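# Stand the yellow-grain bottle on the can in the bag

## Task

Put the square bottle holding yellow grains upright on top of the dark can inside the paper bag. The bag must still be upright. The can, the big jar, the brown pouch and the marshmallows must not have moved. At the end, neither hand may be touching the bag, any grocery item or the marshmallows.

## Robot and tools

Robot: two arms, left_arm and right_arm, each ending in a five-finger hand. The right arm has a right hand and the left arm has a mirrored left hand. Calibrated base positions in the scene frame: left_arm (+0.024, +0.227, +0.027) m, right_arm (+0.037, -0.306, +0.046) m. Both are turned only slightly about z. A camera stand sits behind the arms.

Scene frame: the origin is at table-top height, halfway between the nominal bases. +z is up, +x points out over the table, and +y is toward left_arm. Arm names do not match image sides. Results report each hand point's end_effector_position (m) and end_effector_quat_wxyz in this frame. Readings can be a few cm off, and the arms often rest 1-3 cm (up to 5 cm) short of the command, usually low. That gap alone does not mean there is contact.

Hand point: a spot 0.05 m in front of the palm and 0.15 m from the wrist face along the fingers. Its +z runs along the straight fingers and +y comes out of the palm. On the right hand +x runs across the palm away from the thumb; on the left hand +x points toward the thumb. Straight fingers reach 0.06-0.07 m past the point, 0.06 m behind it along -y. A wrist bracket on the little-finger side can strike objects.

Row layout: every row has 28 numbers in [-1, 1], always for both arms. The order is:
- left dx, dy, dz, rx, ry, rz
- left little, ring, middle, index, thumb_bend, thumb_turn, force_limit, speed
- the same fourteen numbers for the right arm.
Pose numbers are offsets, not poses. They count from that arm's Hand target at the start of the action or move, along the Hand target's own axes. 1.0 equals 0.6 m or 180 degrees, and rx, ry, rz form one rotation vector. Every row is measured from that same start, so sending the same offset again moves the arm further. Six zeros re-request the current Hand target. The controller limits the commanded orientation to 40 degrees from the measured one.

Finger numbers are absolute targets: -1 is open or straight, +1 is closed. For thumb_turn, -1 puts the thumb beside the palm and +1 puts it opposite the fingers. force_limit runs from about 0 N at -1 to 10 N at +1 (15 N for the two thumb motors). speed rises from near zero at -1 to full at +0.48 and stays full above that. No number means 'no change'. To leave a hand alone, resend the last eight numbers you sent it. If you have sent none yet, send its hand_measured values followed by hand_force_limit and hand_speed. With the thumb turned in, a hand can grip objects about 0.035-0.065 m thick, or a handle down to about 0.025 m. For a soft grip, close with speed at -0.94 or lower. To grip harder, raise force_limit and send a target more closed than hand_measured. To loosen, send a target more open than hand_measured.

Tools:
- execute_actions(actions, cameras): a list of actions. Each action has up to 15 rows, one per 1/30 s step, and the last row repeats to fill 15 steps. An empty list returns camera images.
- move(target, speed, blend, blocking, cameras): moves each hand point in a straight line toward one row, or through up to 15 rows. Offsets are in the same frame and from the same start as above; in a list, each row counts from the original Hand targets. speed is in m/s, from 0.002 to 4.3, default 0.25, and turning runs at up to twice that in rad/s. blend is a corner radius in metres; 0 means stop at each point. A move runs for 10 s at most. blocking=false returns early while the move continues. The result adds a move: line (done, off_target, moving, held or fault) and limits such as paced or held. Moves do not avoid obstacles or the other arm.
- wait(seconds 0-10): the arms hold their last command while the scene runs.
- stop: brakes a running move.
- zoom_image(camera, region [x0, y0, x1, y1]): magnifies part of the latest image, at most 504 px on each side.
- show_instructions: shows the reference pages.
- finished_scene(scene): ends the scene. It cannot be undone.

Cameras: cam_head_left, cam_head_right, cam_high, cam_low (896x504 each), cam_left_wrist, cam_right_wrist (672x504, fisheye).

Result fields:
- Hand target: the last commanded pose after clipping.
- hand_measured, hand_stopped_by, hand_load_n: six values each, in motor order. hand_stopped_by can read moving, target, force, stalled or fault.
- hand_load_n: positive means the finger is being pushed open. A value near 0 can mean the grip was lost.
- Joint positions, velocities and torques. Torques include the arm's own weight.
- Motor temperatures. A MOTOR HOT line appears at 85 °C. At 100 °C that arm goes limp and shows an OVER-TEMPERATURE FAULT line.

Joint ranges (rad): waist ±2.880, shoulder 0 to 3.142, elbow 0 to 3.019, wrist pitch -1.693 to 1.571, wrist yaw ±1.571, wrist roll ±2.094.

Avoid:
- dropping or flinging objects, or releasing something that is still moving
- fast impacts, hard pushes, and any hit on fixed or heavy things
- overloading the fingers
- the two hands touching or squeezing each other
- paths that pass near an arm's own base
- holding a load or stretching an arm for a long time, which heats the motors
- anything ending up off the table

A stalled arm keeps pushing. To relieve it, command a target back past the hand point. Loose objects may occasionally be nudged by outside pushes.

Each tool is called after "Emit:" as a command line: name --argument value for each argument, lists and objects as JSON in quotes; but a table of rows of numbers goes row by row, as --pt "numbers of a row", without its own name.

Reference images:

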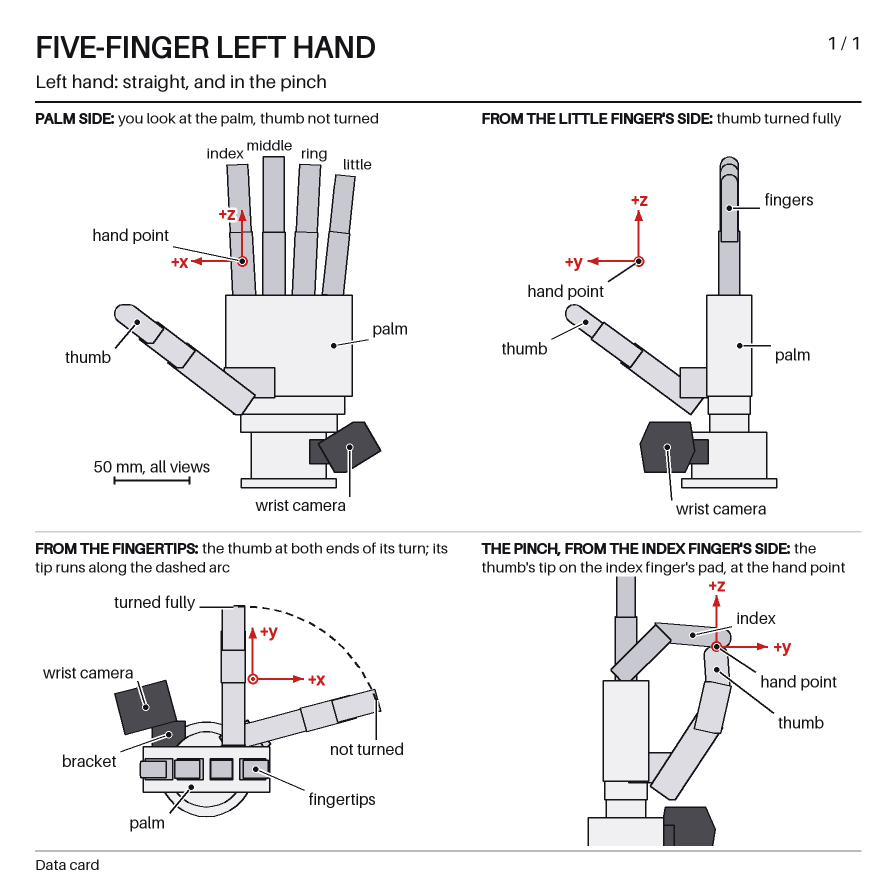

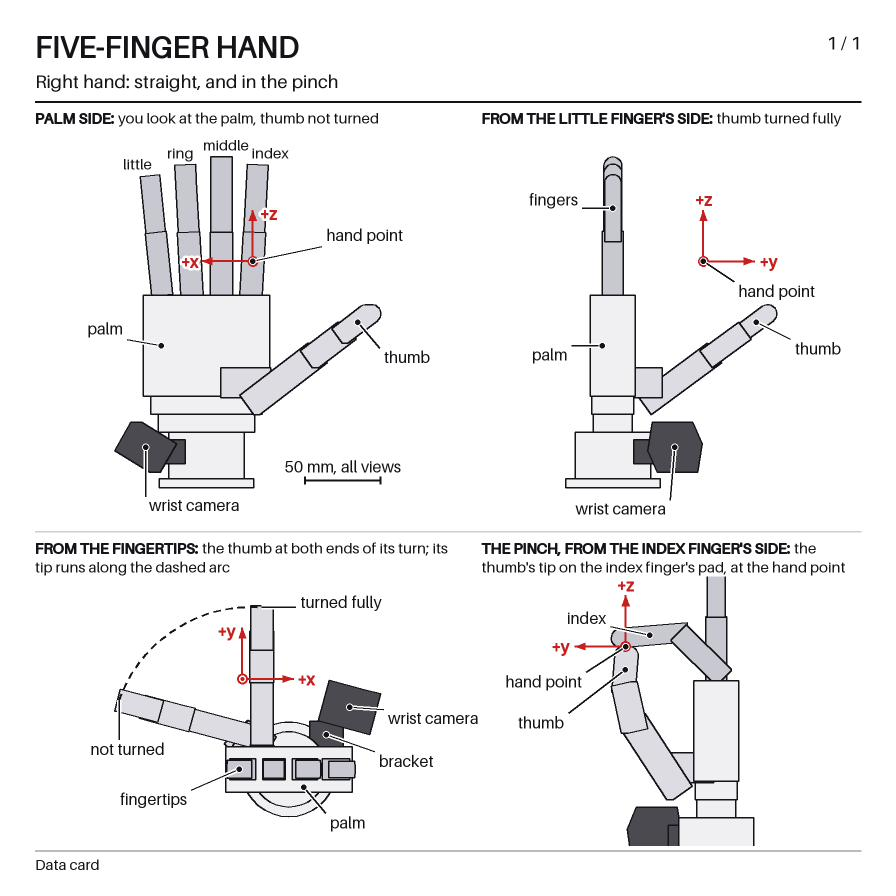

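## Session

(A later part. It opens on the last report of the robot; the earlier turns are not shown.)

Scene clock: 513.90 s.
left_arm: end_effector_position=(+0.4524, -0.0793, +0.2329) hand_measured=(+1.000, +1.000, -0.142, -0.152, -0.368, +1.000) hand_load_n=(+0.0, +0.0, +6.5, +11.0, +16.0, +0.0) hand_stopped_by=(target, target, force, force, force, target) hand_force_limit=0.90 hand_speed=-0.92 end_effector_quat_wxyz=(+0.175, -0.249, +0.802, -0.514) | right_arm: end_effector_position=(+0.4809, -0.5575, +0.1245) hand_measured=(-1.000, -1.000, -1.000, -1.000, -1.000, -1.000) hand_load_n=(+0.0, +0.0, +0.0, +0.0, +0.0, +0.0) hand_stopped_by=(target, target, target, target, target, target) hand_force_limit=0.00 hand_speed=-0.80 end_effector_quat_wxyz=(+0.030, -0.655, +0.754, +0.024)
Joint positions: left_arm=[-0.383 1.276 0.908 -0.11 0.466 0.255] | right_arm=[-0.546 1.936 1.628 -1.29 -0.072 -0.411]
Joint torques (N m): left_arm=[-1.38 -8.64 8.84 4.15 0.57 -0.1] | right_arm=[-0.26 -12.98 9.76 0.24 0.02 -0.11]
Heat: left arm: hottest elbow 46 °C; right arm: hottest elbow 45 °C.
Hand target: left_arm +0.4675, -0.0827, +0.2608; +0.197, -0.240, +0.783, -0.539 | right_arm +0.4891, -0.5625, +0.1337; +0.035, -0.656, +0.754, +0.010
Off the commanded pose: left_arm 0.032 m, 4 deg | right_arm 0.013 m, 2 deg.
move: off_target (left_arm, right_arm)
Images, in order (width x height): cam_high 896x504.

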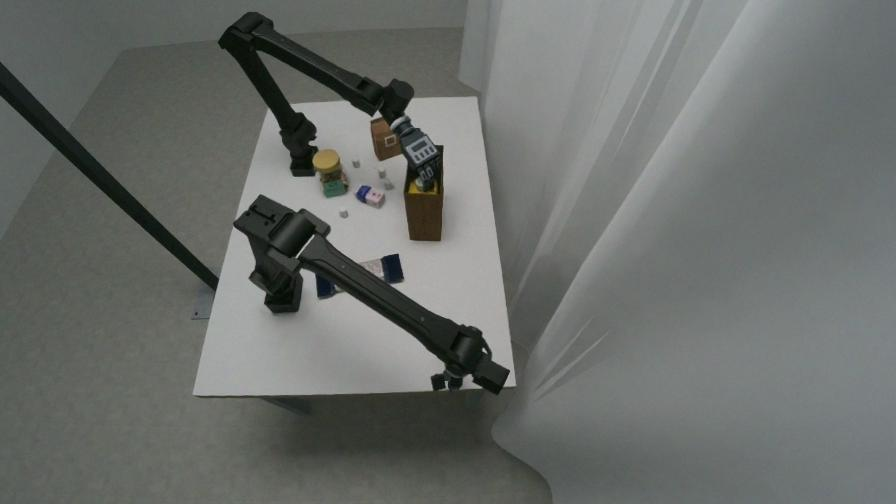

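Emit:
move --target '[0.0031,0.0075,-0.0063,-0.00641,0.00192,-0.00434,1,1,0.4,0.4,0.2,1,0.9,-0.92,0,0,0,0,0,0,-1,-1,-1,-1,-1,-1,0,-0.8]' --speed 0.02 --cameras '["cam_high","cam_head_left","cam_head_right"]'

Emit:
zoom_image --camera "cam_high" --region '[390, 130, 460, 200]'

Emit:
zoom_image --camera "cam_head_right" --region '[500, 200, 600, 300]'

Scene clock: 523.93 s.
left_arm: end_effector_position=(+0.4525, -0.0788, +0.2328) hand_measured=(+1.000, +1.000, -0.142, -0.152, -0.368, +1.000) hand_load_n=(+0.0, +0.0, +6.5, +10.5, +16.5, +0.0) hand_stopped_by=(target, target, force, force, force, target) hand_force_limit=0.90 hand_speed=-0.92 end_effector_quat_wxyz=(+0.174, -0.249, +0.802, -0.514) | right_arm: end_effector_position=(+0.4809, -0.5575, +0.1245) hand_measured=(-1.000, -1.000, -1.000, -1.000, -1.000, -1.000) hand_load_n=(+0.0, +0.0, +0.0, +0.0, +0.0, +0.5) hand_stopped_by=(target, target, target, target, target, target) hand_force_limit=0.00 hand_speed=-0.80 end_effector_quat_wxyz=(+0.030, -0.655, +0.754, +0.024)
Joint positions: left_arm=[-0.381 1.276 0.908 -0.11 0.469 0.255] | right_arm=[-0.546 1.936 1.628 -1.29 -0.072 -0.411]
Joint torques (N m): left_arm=[-1.2 -9.82 8.91 2.89 0.64 -0.1] | right_arm=[-0.03 -12.45 9.76 -0.18 0.03 -0.09]
Motor temperatures (°C): left_arm=[29 35 45 30 28 31] | right_arm=[27 39 45 31 27 30]
Heat: left arm: hottest elbow 45 °C; right arm: hottest elbow 45 °C.
Hand target: left_arm +0.4631, -0.0795, +0.2576; +0.188, -0.245, +0.788, -0.533 | right_arm +0.4891, -0.5625, +0.1337; +0.035, -0.656, +0.754, +0.010
Off the commanded pose: left_arm 0.027 m, 3 deg | right_arm 0.013 m, 2 deg.
move: off_target (left_arm, right_arm)
Images, in order (width x height): cam_head_left 896x504, cam_head_right 896x504, cam_high 896x504.

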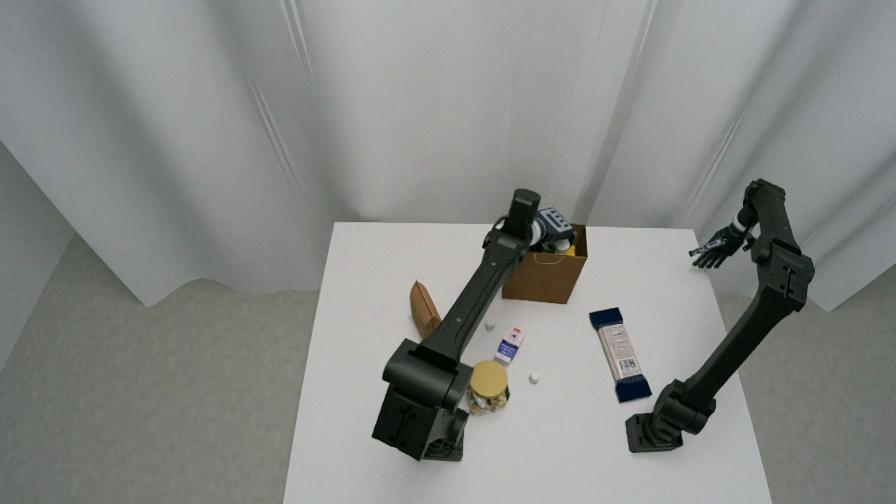

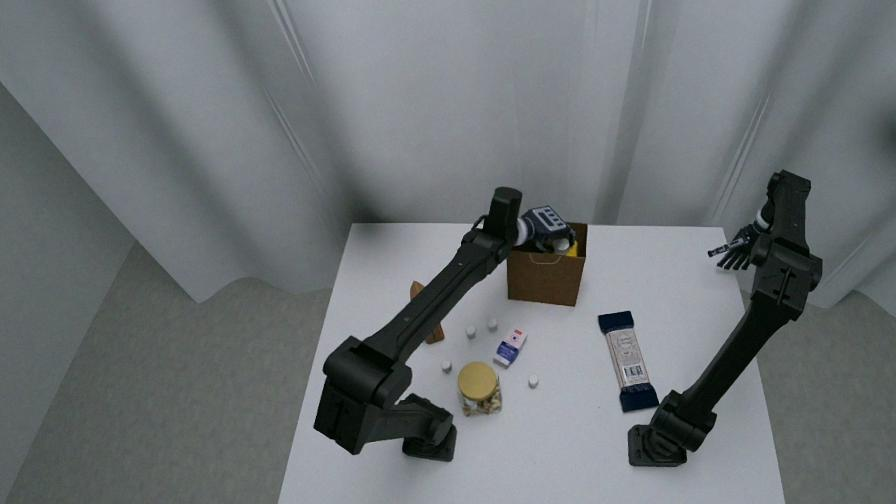

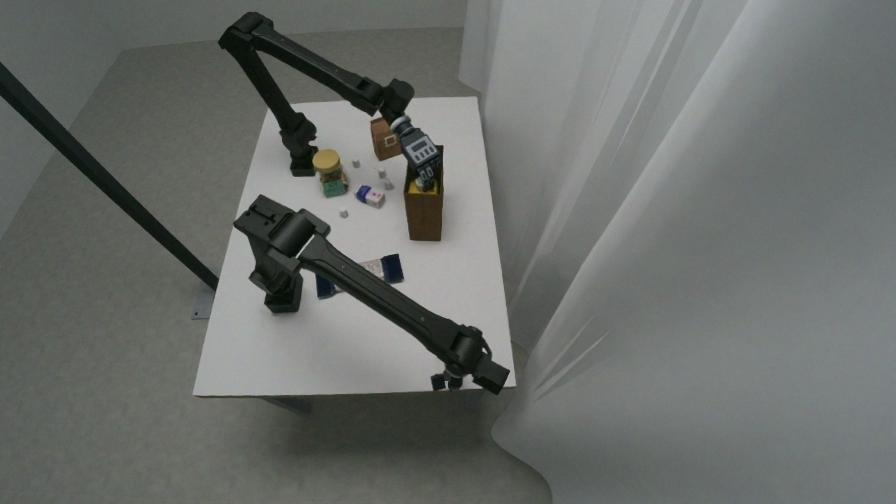

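Scaled by 7.200 from the camera's 896x504 image, which has a finer 1280x720 frame.

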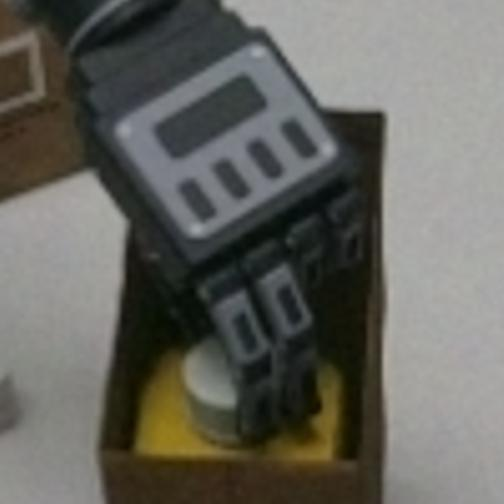

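Scaled by 5.040 from the camera's 896x504 image, which has a finer 1280x720 frame.

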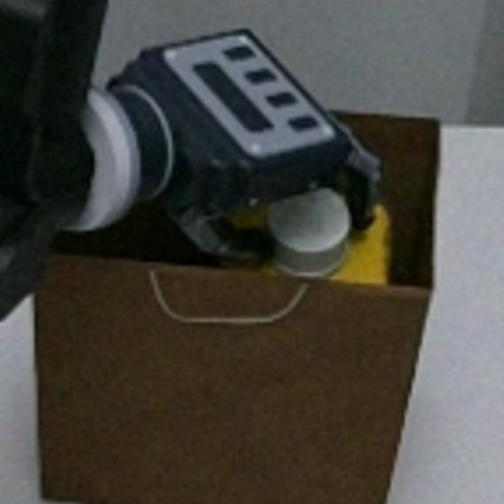

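Emit:
move --target '[0.0020,0.0118,-0.0010,-0.0028,0.0012,-0.0015,1,1,0.4,0.4,0.2,1,0.9,-0.92,0,0,0,0,0,0,-1,-1,-1,-1,-1,-1,0,-0.8]' --speed 0.02

Scene clock: 526.57 s.
left_arm: end_effector_position=(+0.4519, -0.0781, +0.2320) hand_measured=(+1.000, +1.000, -0.142, -0.152, -0.368, +1.000) hand_load_n=(+0.0, +0.0, +6.5, +11.0, +16.5, +0.5) hand_stopped_by=(target, target, force, force, force, target) hand_force_limit=0.90 hand_speed=-0.92 end_effector_quat_wxyz=(+0.172, -0.249, +0.802, -0.515) | right_arm: end_effector_position=(+0.4809, -0.5575, +0.1245) hand_measured=(-1.000, -1.000, -1.000, -1.000, -1.000, -1.000) hand_load_n=(+0.5, +0.0, -0.5, +0.0, -0.5, +0.0) hand_stopped_by=(target, target, target, target, target, target) hand_force_limit=0.00 hand_speed=-0.80 end_effector_quat_wxyz=(+0.030, -0.655, +0.754, +0.024)
Joint positions: left_arm=[-0.378 1.276 0.906 -0.11 0.473 0.255] | right_arm=[-0.546 1.936 1.628 -1.29 -0.072 -0.411]
Joint torques (N m): left_arm=[-0.91 -9.52 8.25 3.08 0.57 -0.12] | right_arm=[0.15 -13.1 9.84 0.17 -0.08 -0.08]
Heat: left arm: hottest elbow 45 °C; right arm: hottest elbow 45 °C.
Hand target: left_arm +0.4605, -0.0776, +0.2514; +0.184, -0.247, +0.790, -0.530 | right_arm +0.4891, -0.5625, +0.1337; +0.035, -0.656, +0.754, +0.010
Off the commanded pose: left_arm 0.021 m, 3 deg | right_arm 0.013 m, 2 deg.
move: off_target (left_arm, right_arm)

Emit:
move --target '[0,0,0,0,0,0,1,1,-0.22,-0.23,-0.43,1,0.9,-0.94,0,0,0,0,0,0,-1,-1,-1,-1,-1,-1,0,-0.8]' --speed 0.02 --cameras '["cam_high","cam_head_right"]'

Emit:
zoom_image --camera "cam_high" --region '[390, 130, 460, 200]'

Emit:
zoom_image --camera "cam_head_right" --region '[500, 200, 600, 300]'

Scene clock: 532.53 s.
left_arm: end_effector_position=(+0.4518, -0.0785, +0.2329) hand_measured=(+1.000, +1.000, -0.220, -0.230, -0.430, +1.000) hand_load_n=(+0.0, +0.0, +0.0, +0.0, +0.0, +0.0) hand_stopped_by=(target, target, target, target, target, target) hand_force_limit=0.90 hand_speed=-0.94 end_effector_quat_wxyz=(+0.171, -0.248, +0.801, -0.517) | right_arm: end_effector_position=(+0.4809, -0.5575, +0.1245) hand_measured=(-1.000, -1.000, -1.000, -1.000, -1.000, -1.000) hand_load_n=(+0.0, +0.0, +0.0, +0.0, +0.0, +0.0) hand_stopped_by=(target, target, target, target, target, target) hand_force_limit=0.00 hand_speed=-0.80 end_effector_quat_wxyz=(+0.030, -0.655, +0.754, +0.024)
Joint positions: left_arm=[-0.378 1.276 0.906 -0.107 0.477 0.253] | right_arm=[-0.546 1.936 1.628 -1.29 -0.072 -0.411]
Joint torques (N m): left_arm=[-0.97 -9.58 8.35 2.77 0.35 -0.06] | right_arm=[-0.21 -12.69 9.88 -0.16 0 -0.09]
Heat: left arm: hottest elbow 45 °C; right arm: hottest elbow 45 °C.
Hand target: left_arm +0.4606, -0.0775, +0.2514; +0.185, -0.247, +0.790, -0.530 | right_arm +0.4891, -0.5625, +0.1337; +0.035, -0.656, +0.754, +0.010
Off the commanded pose: left_arm 0.020 m, 3 deg | right_arm 0.013 m, 2 deg.
move: off_target (left_arm, right_arm)
Images, in order (width x height): cam_head_right 896x504, cam_high 896x504.

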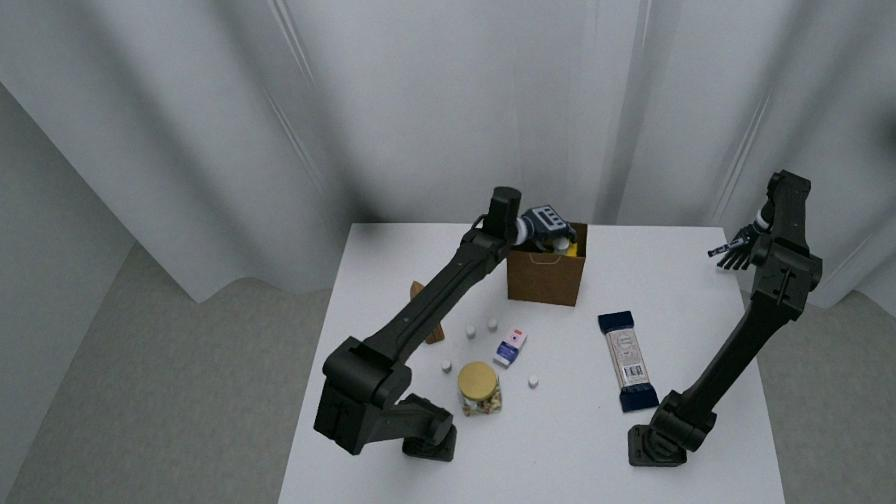

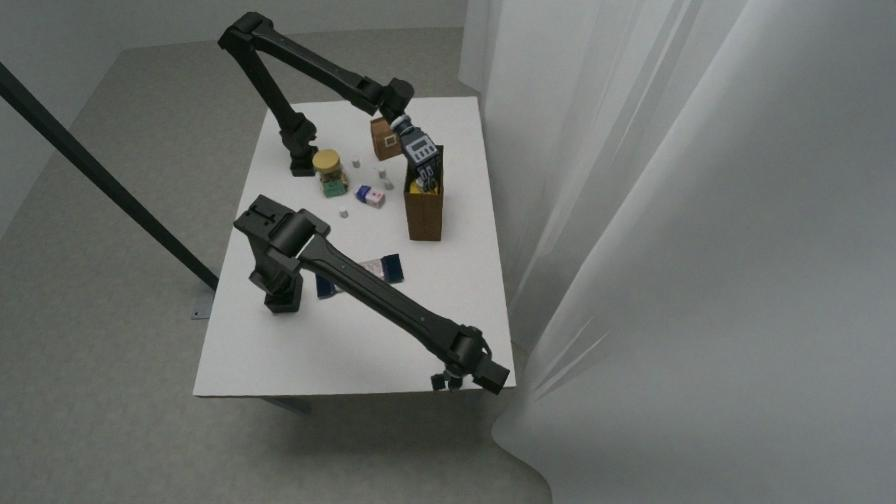

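Scaled by 7.200 from the camera's 896x504 image, which has a finer 1280x720 frame.

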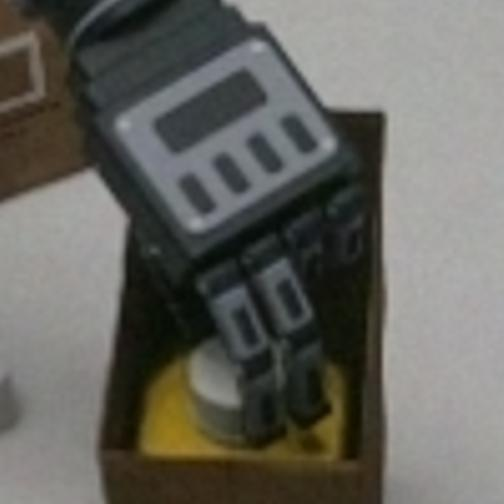

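Scaled by 5.040 from the camera's 896x504 image, which has a finer 1280x720 frame.

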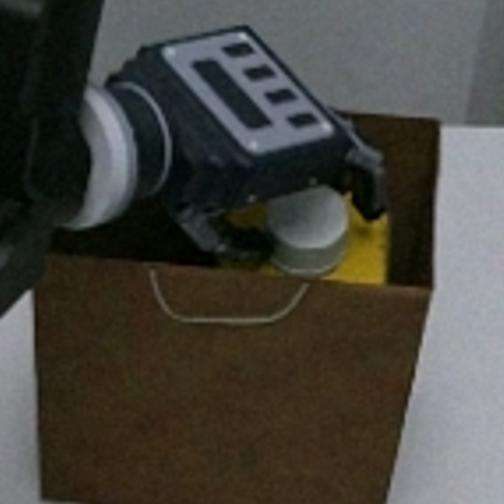

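Emit:
move --target '[0,0,0,0,0,0,1,1,-0.46,-0.46,-0.5,1,0.9,-0.85,0,0,0,0,0,0,-1,-1,-1,-1,-1,-1,0,-0.8]' --speed 0.02 --cameras '["cam_left_wrist","cam_high"]'

Emit:
zoom_image --camera "cam_high" --region '[390, 130, 460, 200]'

Scene clock: 538.27 s.
left_arm: end_effector_position=(+0.4518, -0.0786, +0.2329) hand_measured=(+1.000, +1.000, -0.460, -0.460, -0.500, +1.000) hand_load_n=(+0.0, +0.0, +0.0, +0.0, +0.0, +0.0) hand_stopped_by=(target, target, target, target, target, target) hand_force_limit=0.90 hand_speed=-0.85 end_effector_quat_wxyz=(+0.171, -0.248, +0.801, -0.517) | right_arm: end_effector_position=(+0.4809, -0.5575, +0.1245) hand_measured=(-1.000, -1.000, -1.000, -1.000, -1.000, -1.000) hand_load_n=(+0.0, +0.0, +0.0, +0.0, +0.0, +0.0) hand_stopped_by=(target, target, target, target, target, target) hand_force_limit=0.00 hand_speed=-0.80 end_effector_quat_wxyz=(+0.030, -0.655, +0.754, +0.024)
Joint positions: left_arm=[-0.378 1.276 0.906 -0.107 0.478 0.252] | right_arm=[-0.546 1.936 1.628 -1.29 -0.072 -0.411]
Joint torques (N m): left_arm=[-0.79 -8.53 8.29 2.84 0.42 -0.14] | right_arm=[-0.26 -12.22 9.89 0.05 0.05 -0.05]
Heat: left arm: hottest elbow 45 °C; right arm: hottest elbow 45 °C.
Hand target: left_arm +0.4605, -0.0776, +0.2514; +0.184, -0.247, +0.790, -0.530 | right_arm +0.4891, -0.5625, +0.1337; +0.035, -0.656, +0.754, +0.010
Off the commanded pose: left_arm 0.021 m, 3 deg | right_arm 0.013 m, 2 deg.
move: off_target (left_arm, right_arm)
Images, in order (width x height): cam_high 896x504, cam_left_wrist 672x504.

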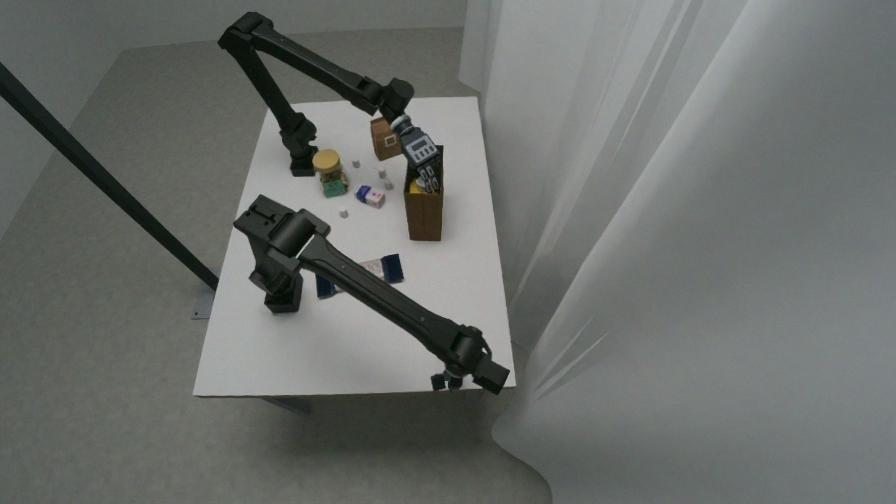

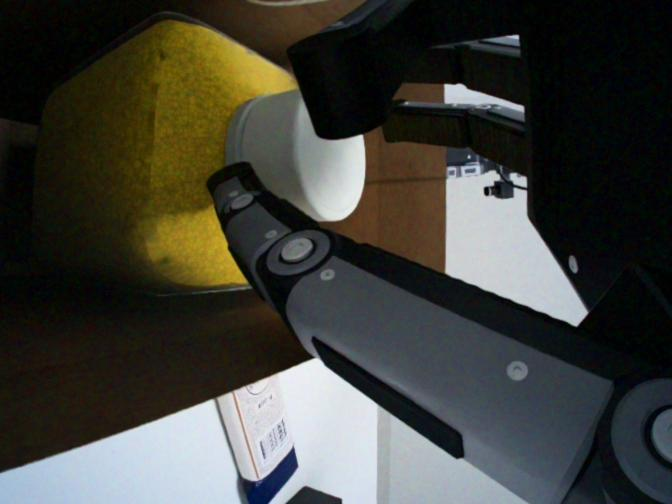

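Scaled by 7.200 from the camera's 896x504 image, which has a finer 1280x720 frame.

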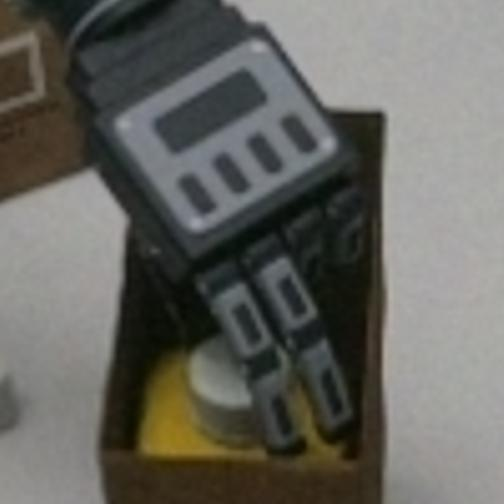

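Emit:
move --target '[-0.0104,-0.0710,-0.0011,0.0184,-0.0028,0.00555,1,1,-0.46,-0.46,-0.5,1,0.9,-0.85,0,0,0,0,0,0,-1,-1,-1,-1,-1,-1,0,-0.8]' --speed 0.03 --cameras '["cam_high"]'

Emit:
zoom_image --camera "cam_high" --region '[390, 130, 460, 200]'

Scene clock: 545.03 s.
left_arm: end_effector_position=(+0.4577, -0.0825, +0.2517) hand_measured=(+1.000, +1.000, -0.460, -0.460, -0.500, +1.000) hand_load_n=(+0.5, +0.0, +0.0, +0.0, +0.0, +0.0) hand_stopped_by=(target, target, target, target, target, target) hand_force_limit=0.90 hand_speed=-0.85 end_effector_quat_wxyz=(+0.178, -0.246, +0.793, -0.528) | right_arm: end_effector_position=(+0.4809, -0.5575, +0.1245) hand_measured=(-1.000, -1.000, -1.000, -1.000, -1.000, -1.000) hand_load_n=(+0.0, +0.0, +0.0, +0.0, +0.0, +0.0) hand_stopped_by=(target, target, target, target, target, target) hand_force_limit=0.00 hand_speed=-0.80 end_effector_quat_wxyz=(+0.030, -0.655, +0.754, +0.024)
Joint positions: left_arm=[-0.378 1.269 0.933 -0.107 0.479 0.238] | right_arm=[-0.546 1.936 1.628 -1.29 -0.072 -0.411]
Joint torques (N m): left_arm=[-0.73 -9.17 11.08 2.37 0.4 -0.09] | right_arm=[0.5 -12.28 10.07 0.08 0.01 -0.06]
Heat: left arm: hottest elbow 46 °C; right arm: hottest elbow 45 °C.
Hand target: left_arm +0.4735, -0.0869, +0.2914; +0.200, -0.237, +0.775, -0.550 | right_arm +0.4891, -0.5625, +0.1337; +0.035, -0.656, +0.754, +0.010
Off the commanded pose: left_arm 0.043 m, 4 deg | right_arm 0.013 m, 2 deg.
move: off_target (left_arm, right_arm)
Images, in order (width x height): cam_high 896x504.

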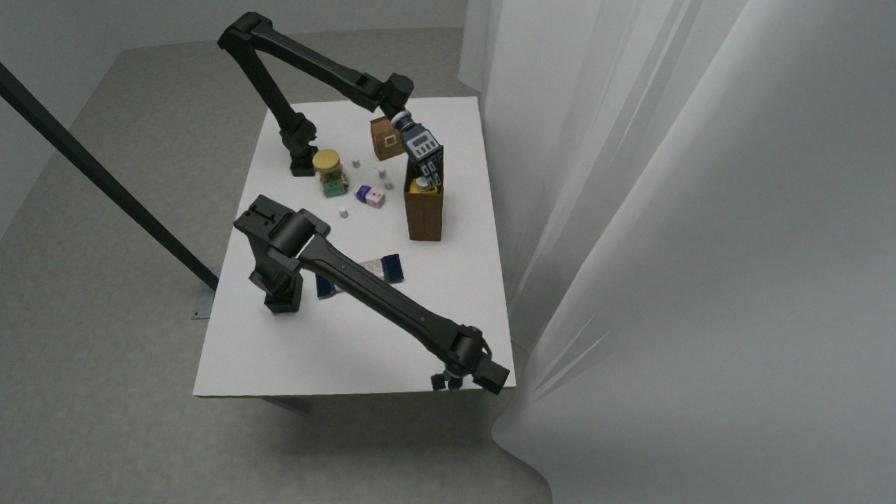

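Scaled by 7.200 from the camera's 896x504 image, which has a finer 1280x720 frame.

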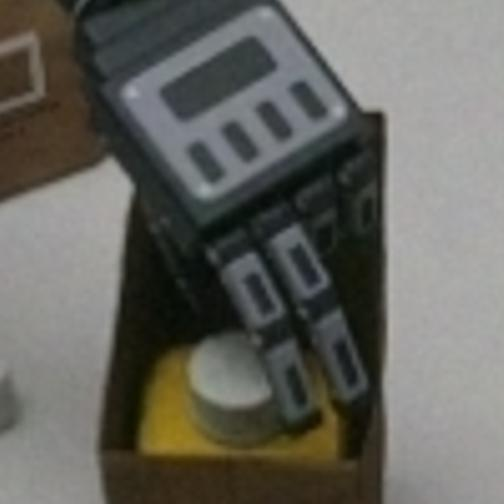

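Emit:
move --target '[0.0019,-0.0909,-0.0440,0,0,0,1,1,-0.46,-0.46,-0.5,1,0.9,-0.85,0,0,0,0,0,0,-1,-1,-1,-1,-1,-1,0,-0.8]' --speed 0.05 --cameras '["cam_high"]'

Emit:
zoom_image --camera "cam_high" --region '[390, 130, 460, 200]'

Scene clock: 550.80 s.
left_arm: end_effector_position=(+0.4562, -0.0819, +0.3146) hand_measured=(+1.000, +1.000, -0.460, -0.460, -0.500, +1.000) hand_load_n=(+0.0, +0.0, +0.0, +0.0, +0.0, +0.0) hand_stopped_by=(target, target, target, target, target, target) hand_force_limit=0.90 hand_speed=-0.85 end_effector_quat_wxyz=(+0.183, -0.243, +0.789, -0.533) | right_arm: end_effector_position=(+0.4809, -0.5575, +0.1245) hand_measured=(-1.000, -1.000, -1.000, -1.000, -1.000, -1.000) hand_load_n=(+0.0, +0.0, +0.0, +0.0, +0.0, +0.0) hand_stopped_by=(target, target, target, target, target, target) hand_force_limit=0.00 hand_speed=-0.80 end_effector_quat_wxyz=(+0.030, -0.655, +0.754, +0.024)
Joint positions: left_arm=[-0.378 1.214 1.047 -0.256 0.48 0.238] | right_arm=[-0.546 1.936 1.628 -1.29 -0.072 -0.411]
Joint torques (N m): left_arm=[-0.91 -9.05 11.3 1.57 0.43 -0.09] | right_arm=[0.21 -12.28 9.95 0.28 -0.03 -0.08]
Heat: left arm: hottest elbow 46 °C; right arm: hottest elbow 45 °C.
Hand target: left_arm +0.4655, -0.0829, +0.3513; +0.200, -0.237, +0.775, -0.550 | right_arm +0.4891, -0.5625, +0.1337; +0.035, -0.656, +0.754, +0.010
Off the commanded pose: left_arm 0.038 m, 3 deg | right_arm 0.013 m, 2 deg.
move: off_target (left_arm, right_arm)
Images, in order (width x height): cam_high 896x504.

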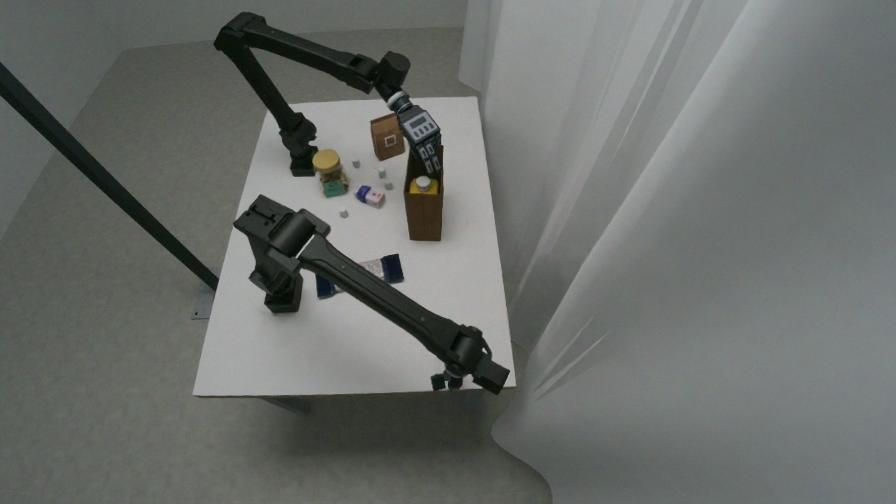

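Scaled by 7.200 from the camera's 896x504 image, which has a finer 1280x720 frame.

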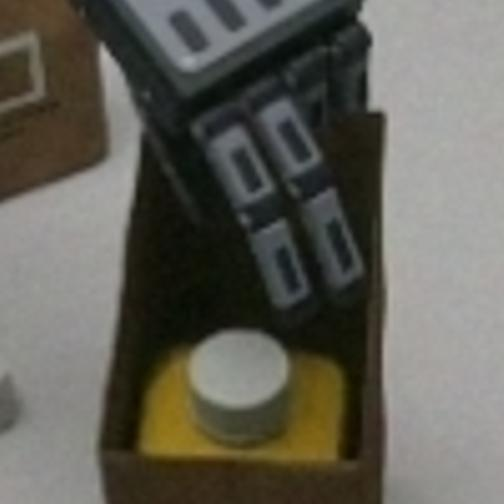

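Emit:
move --pt "0.0035 -0.1497 -0.0710 0 0 0 1 1 -0.46 -0.46 -0.5 1 0.9 -0.85 0 0 0 0 0 0 -1 -1 -1 -1 -1 -1 0 -0.8" --pt "0.080 -0.13 -0.25 0 0 0 1 1 -0.46 -0.46 -0.5 1 0.9 -0.85 0 0 0 0 0 0 -1 -1 -1 -1 -1 -1 0 -0.8" --speed 0.1 --blend '[0.02,0]' --cameras '["cam_high","cam_head_left","cam_head_right","cam_low"]'

Emit:
zoom_image --camera "cam_high" --region '[340, 90, 480, 250]'

Emit:
zoom_image --camera "cam_head_right" --region '[480, 180, 620, 320]'

Emit:
zoom_image --camera "cam_head_left" --region '[480, 180, 620, 320]'

Scene clock: 557.77 s.
left_arm: end_effector_position=(+0.3525, -0.0246, +0.4689) hand_measured=(+1.000, +1.000, -0.460, -0.460, -0.500, +1.000) hand_load_n=(+0.0, +0.0, +0.0, +0.0, +0.0, +0.0) hand_stopped_by=(target, target, target, target, target, target) hand_force_limit=0.90 hand_speed=-0.85 end_effector_quat_wxyz=(+0.195, -0.236, +0.776, -0.552) | right_arm: end_effector_position=(+0.4809, -0.5575, +0.1245) hand_measured=(-1.000, -1.000, -1.000, -1.000, -1.000, -1.000) hand_load_n=(+0.0, +0.0, +0.0, +0.0, +0.0, +0.0) hand_stopped_by=(target, target, target, target, target, target) hand_force_limit=0.00 hand_speed=-0.80 end_effector_quat_wxyz=(+0.030, -0.655, +0.754, +0.024)
Joint positions: left_arm=[-0.336 0.904 1.219 -0.688 0.522 0.236] | right_arm=[-0.546 1.936 1.628 -1.29 -0.072 -0.411]
Joint torques (N m): left_arm=[-0.32 -3.02 7.31 1.66 0.4 0.16] | right_arm=[-0.67 -12.81 9.73 0.1 -0.03 -0.08]
Heat: left arm: hottest elbow 46 °C; right arm: hottest elbow 45 °C.
Hand target: left_arm +0.3528, -0.0192, +0.4701; +0.200, -0.237, +0.775, -0.550 | right_arm +0.4891, -0.5625, +0.1337; +0.035, -0.656, +0.754, +0.010
Off the commanded pose: left_arm 0.006 m, 1 deg | right_arm 0.013 m, 2 deg.
move: off_target (right_arm)
Images, in order (width x height): cam_head_left 896x504, cam_head_right 896x504, cam_high 896x504, cam_low 896x504.

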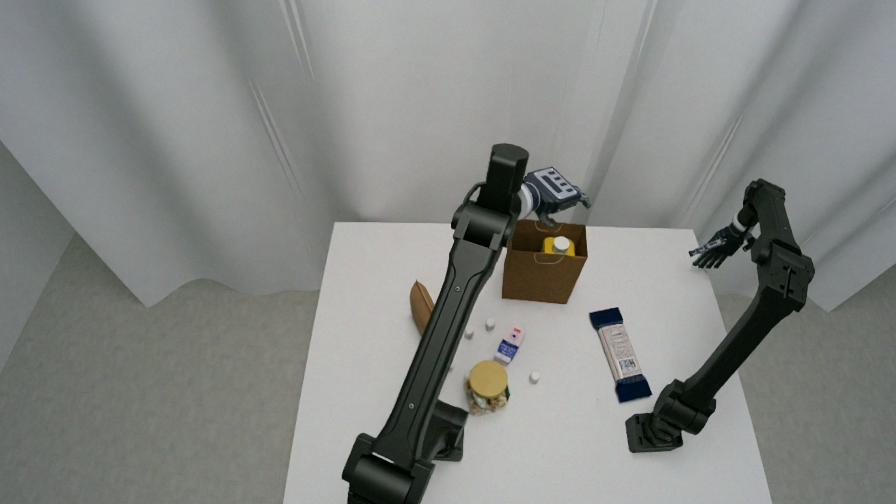

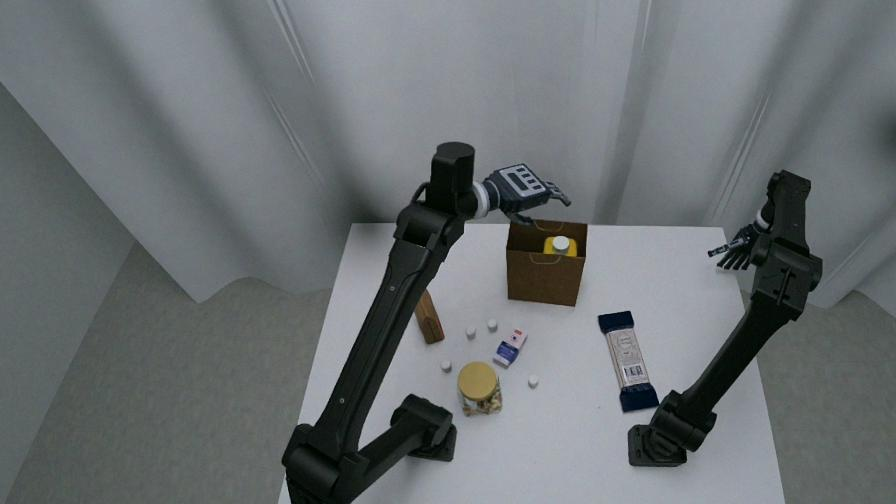

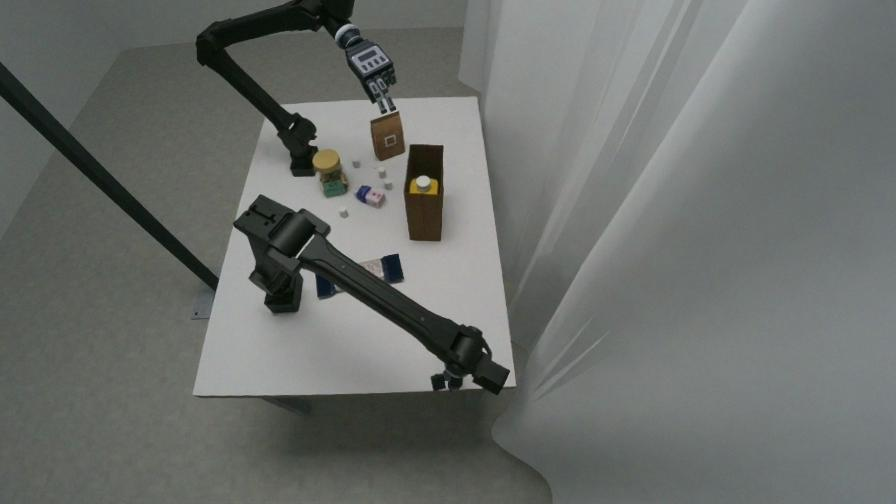

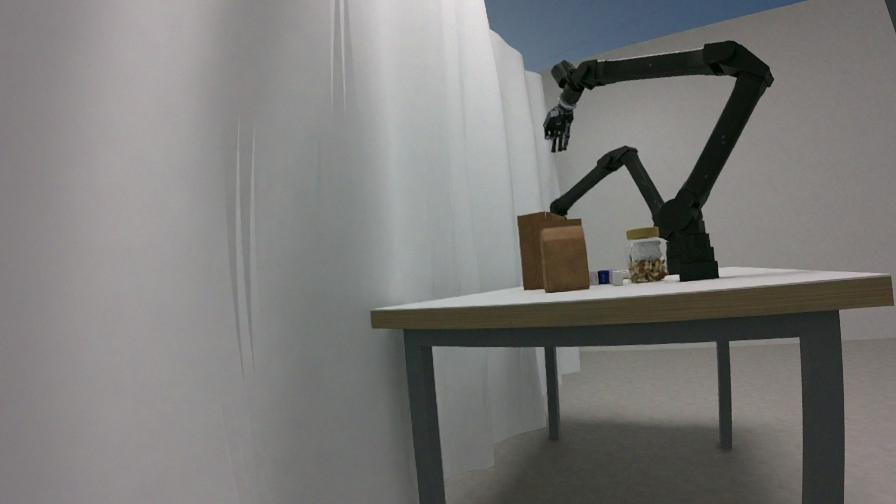

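Scaled by 3.150 from the camera's 896x504 image, which has a finer 1280x720 frame.

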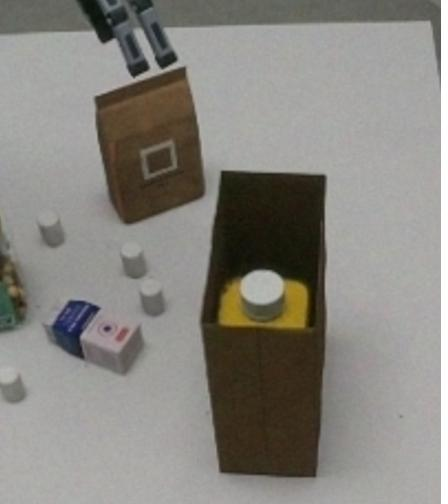

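Scaled by 3.600 from the camera's 896x504 image, which has a finer 1280x720 frame.

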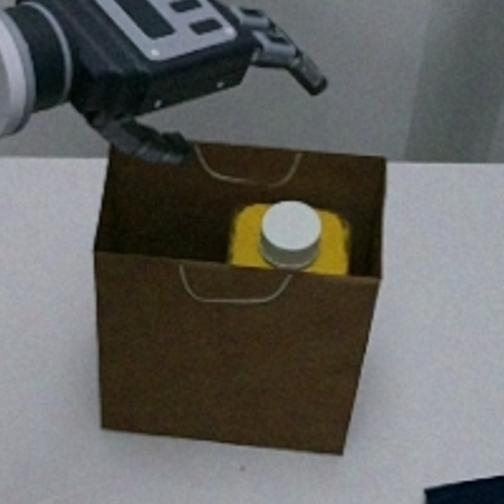

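Scaled by 3.600 from the camera's 896x504 image, which has a finer 1280x720 frame.

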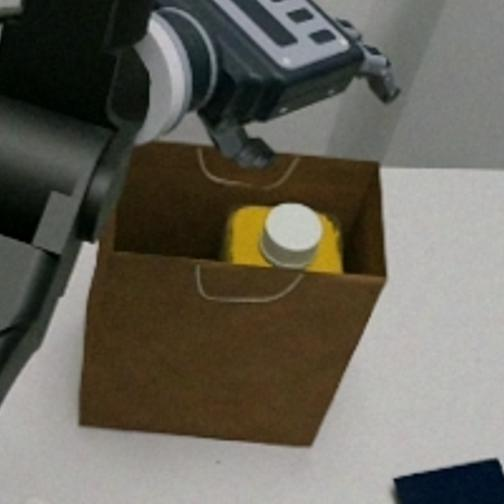

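Emit:
finished_scene --scene 2

The scene is finished: the task was done.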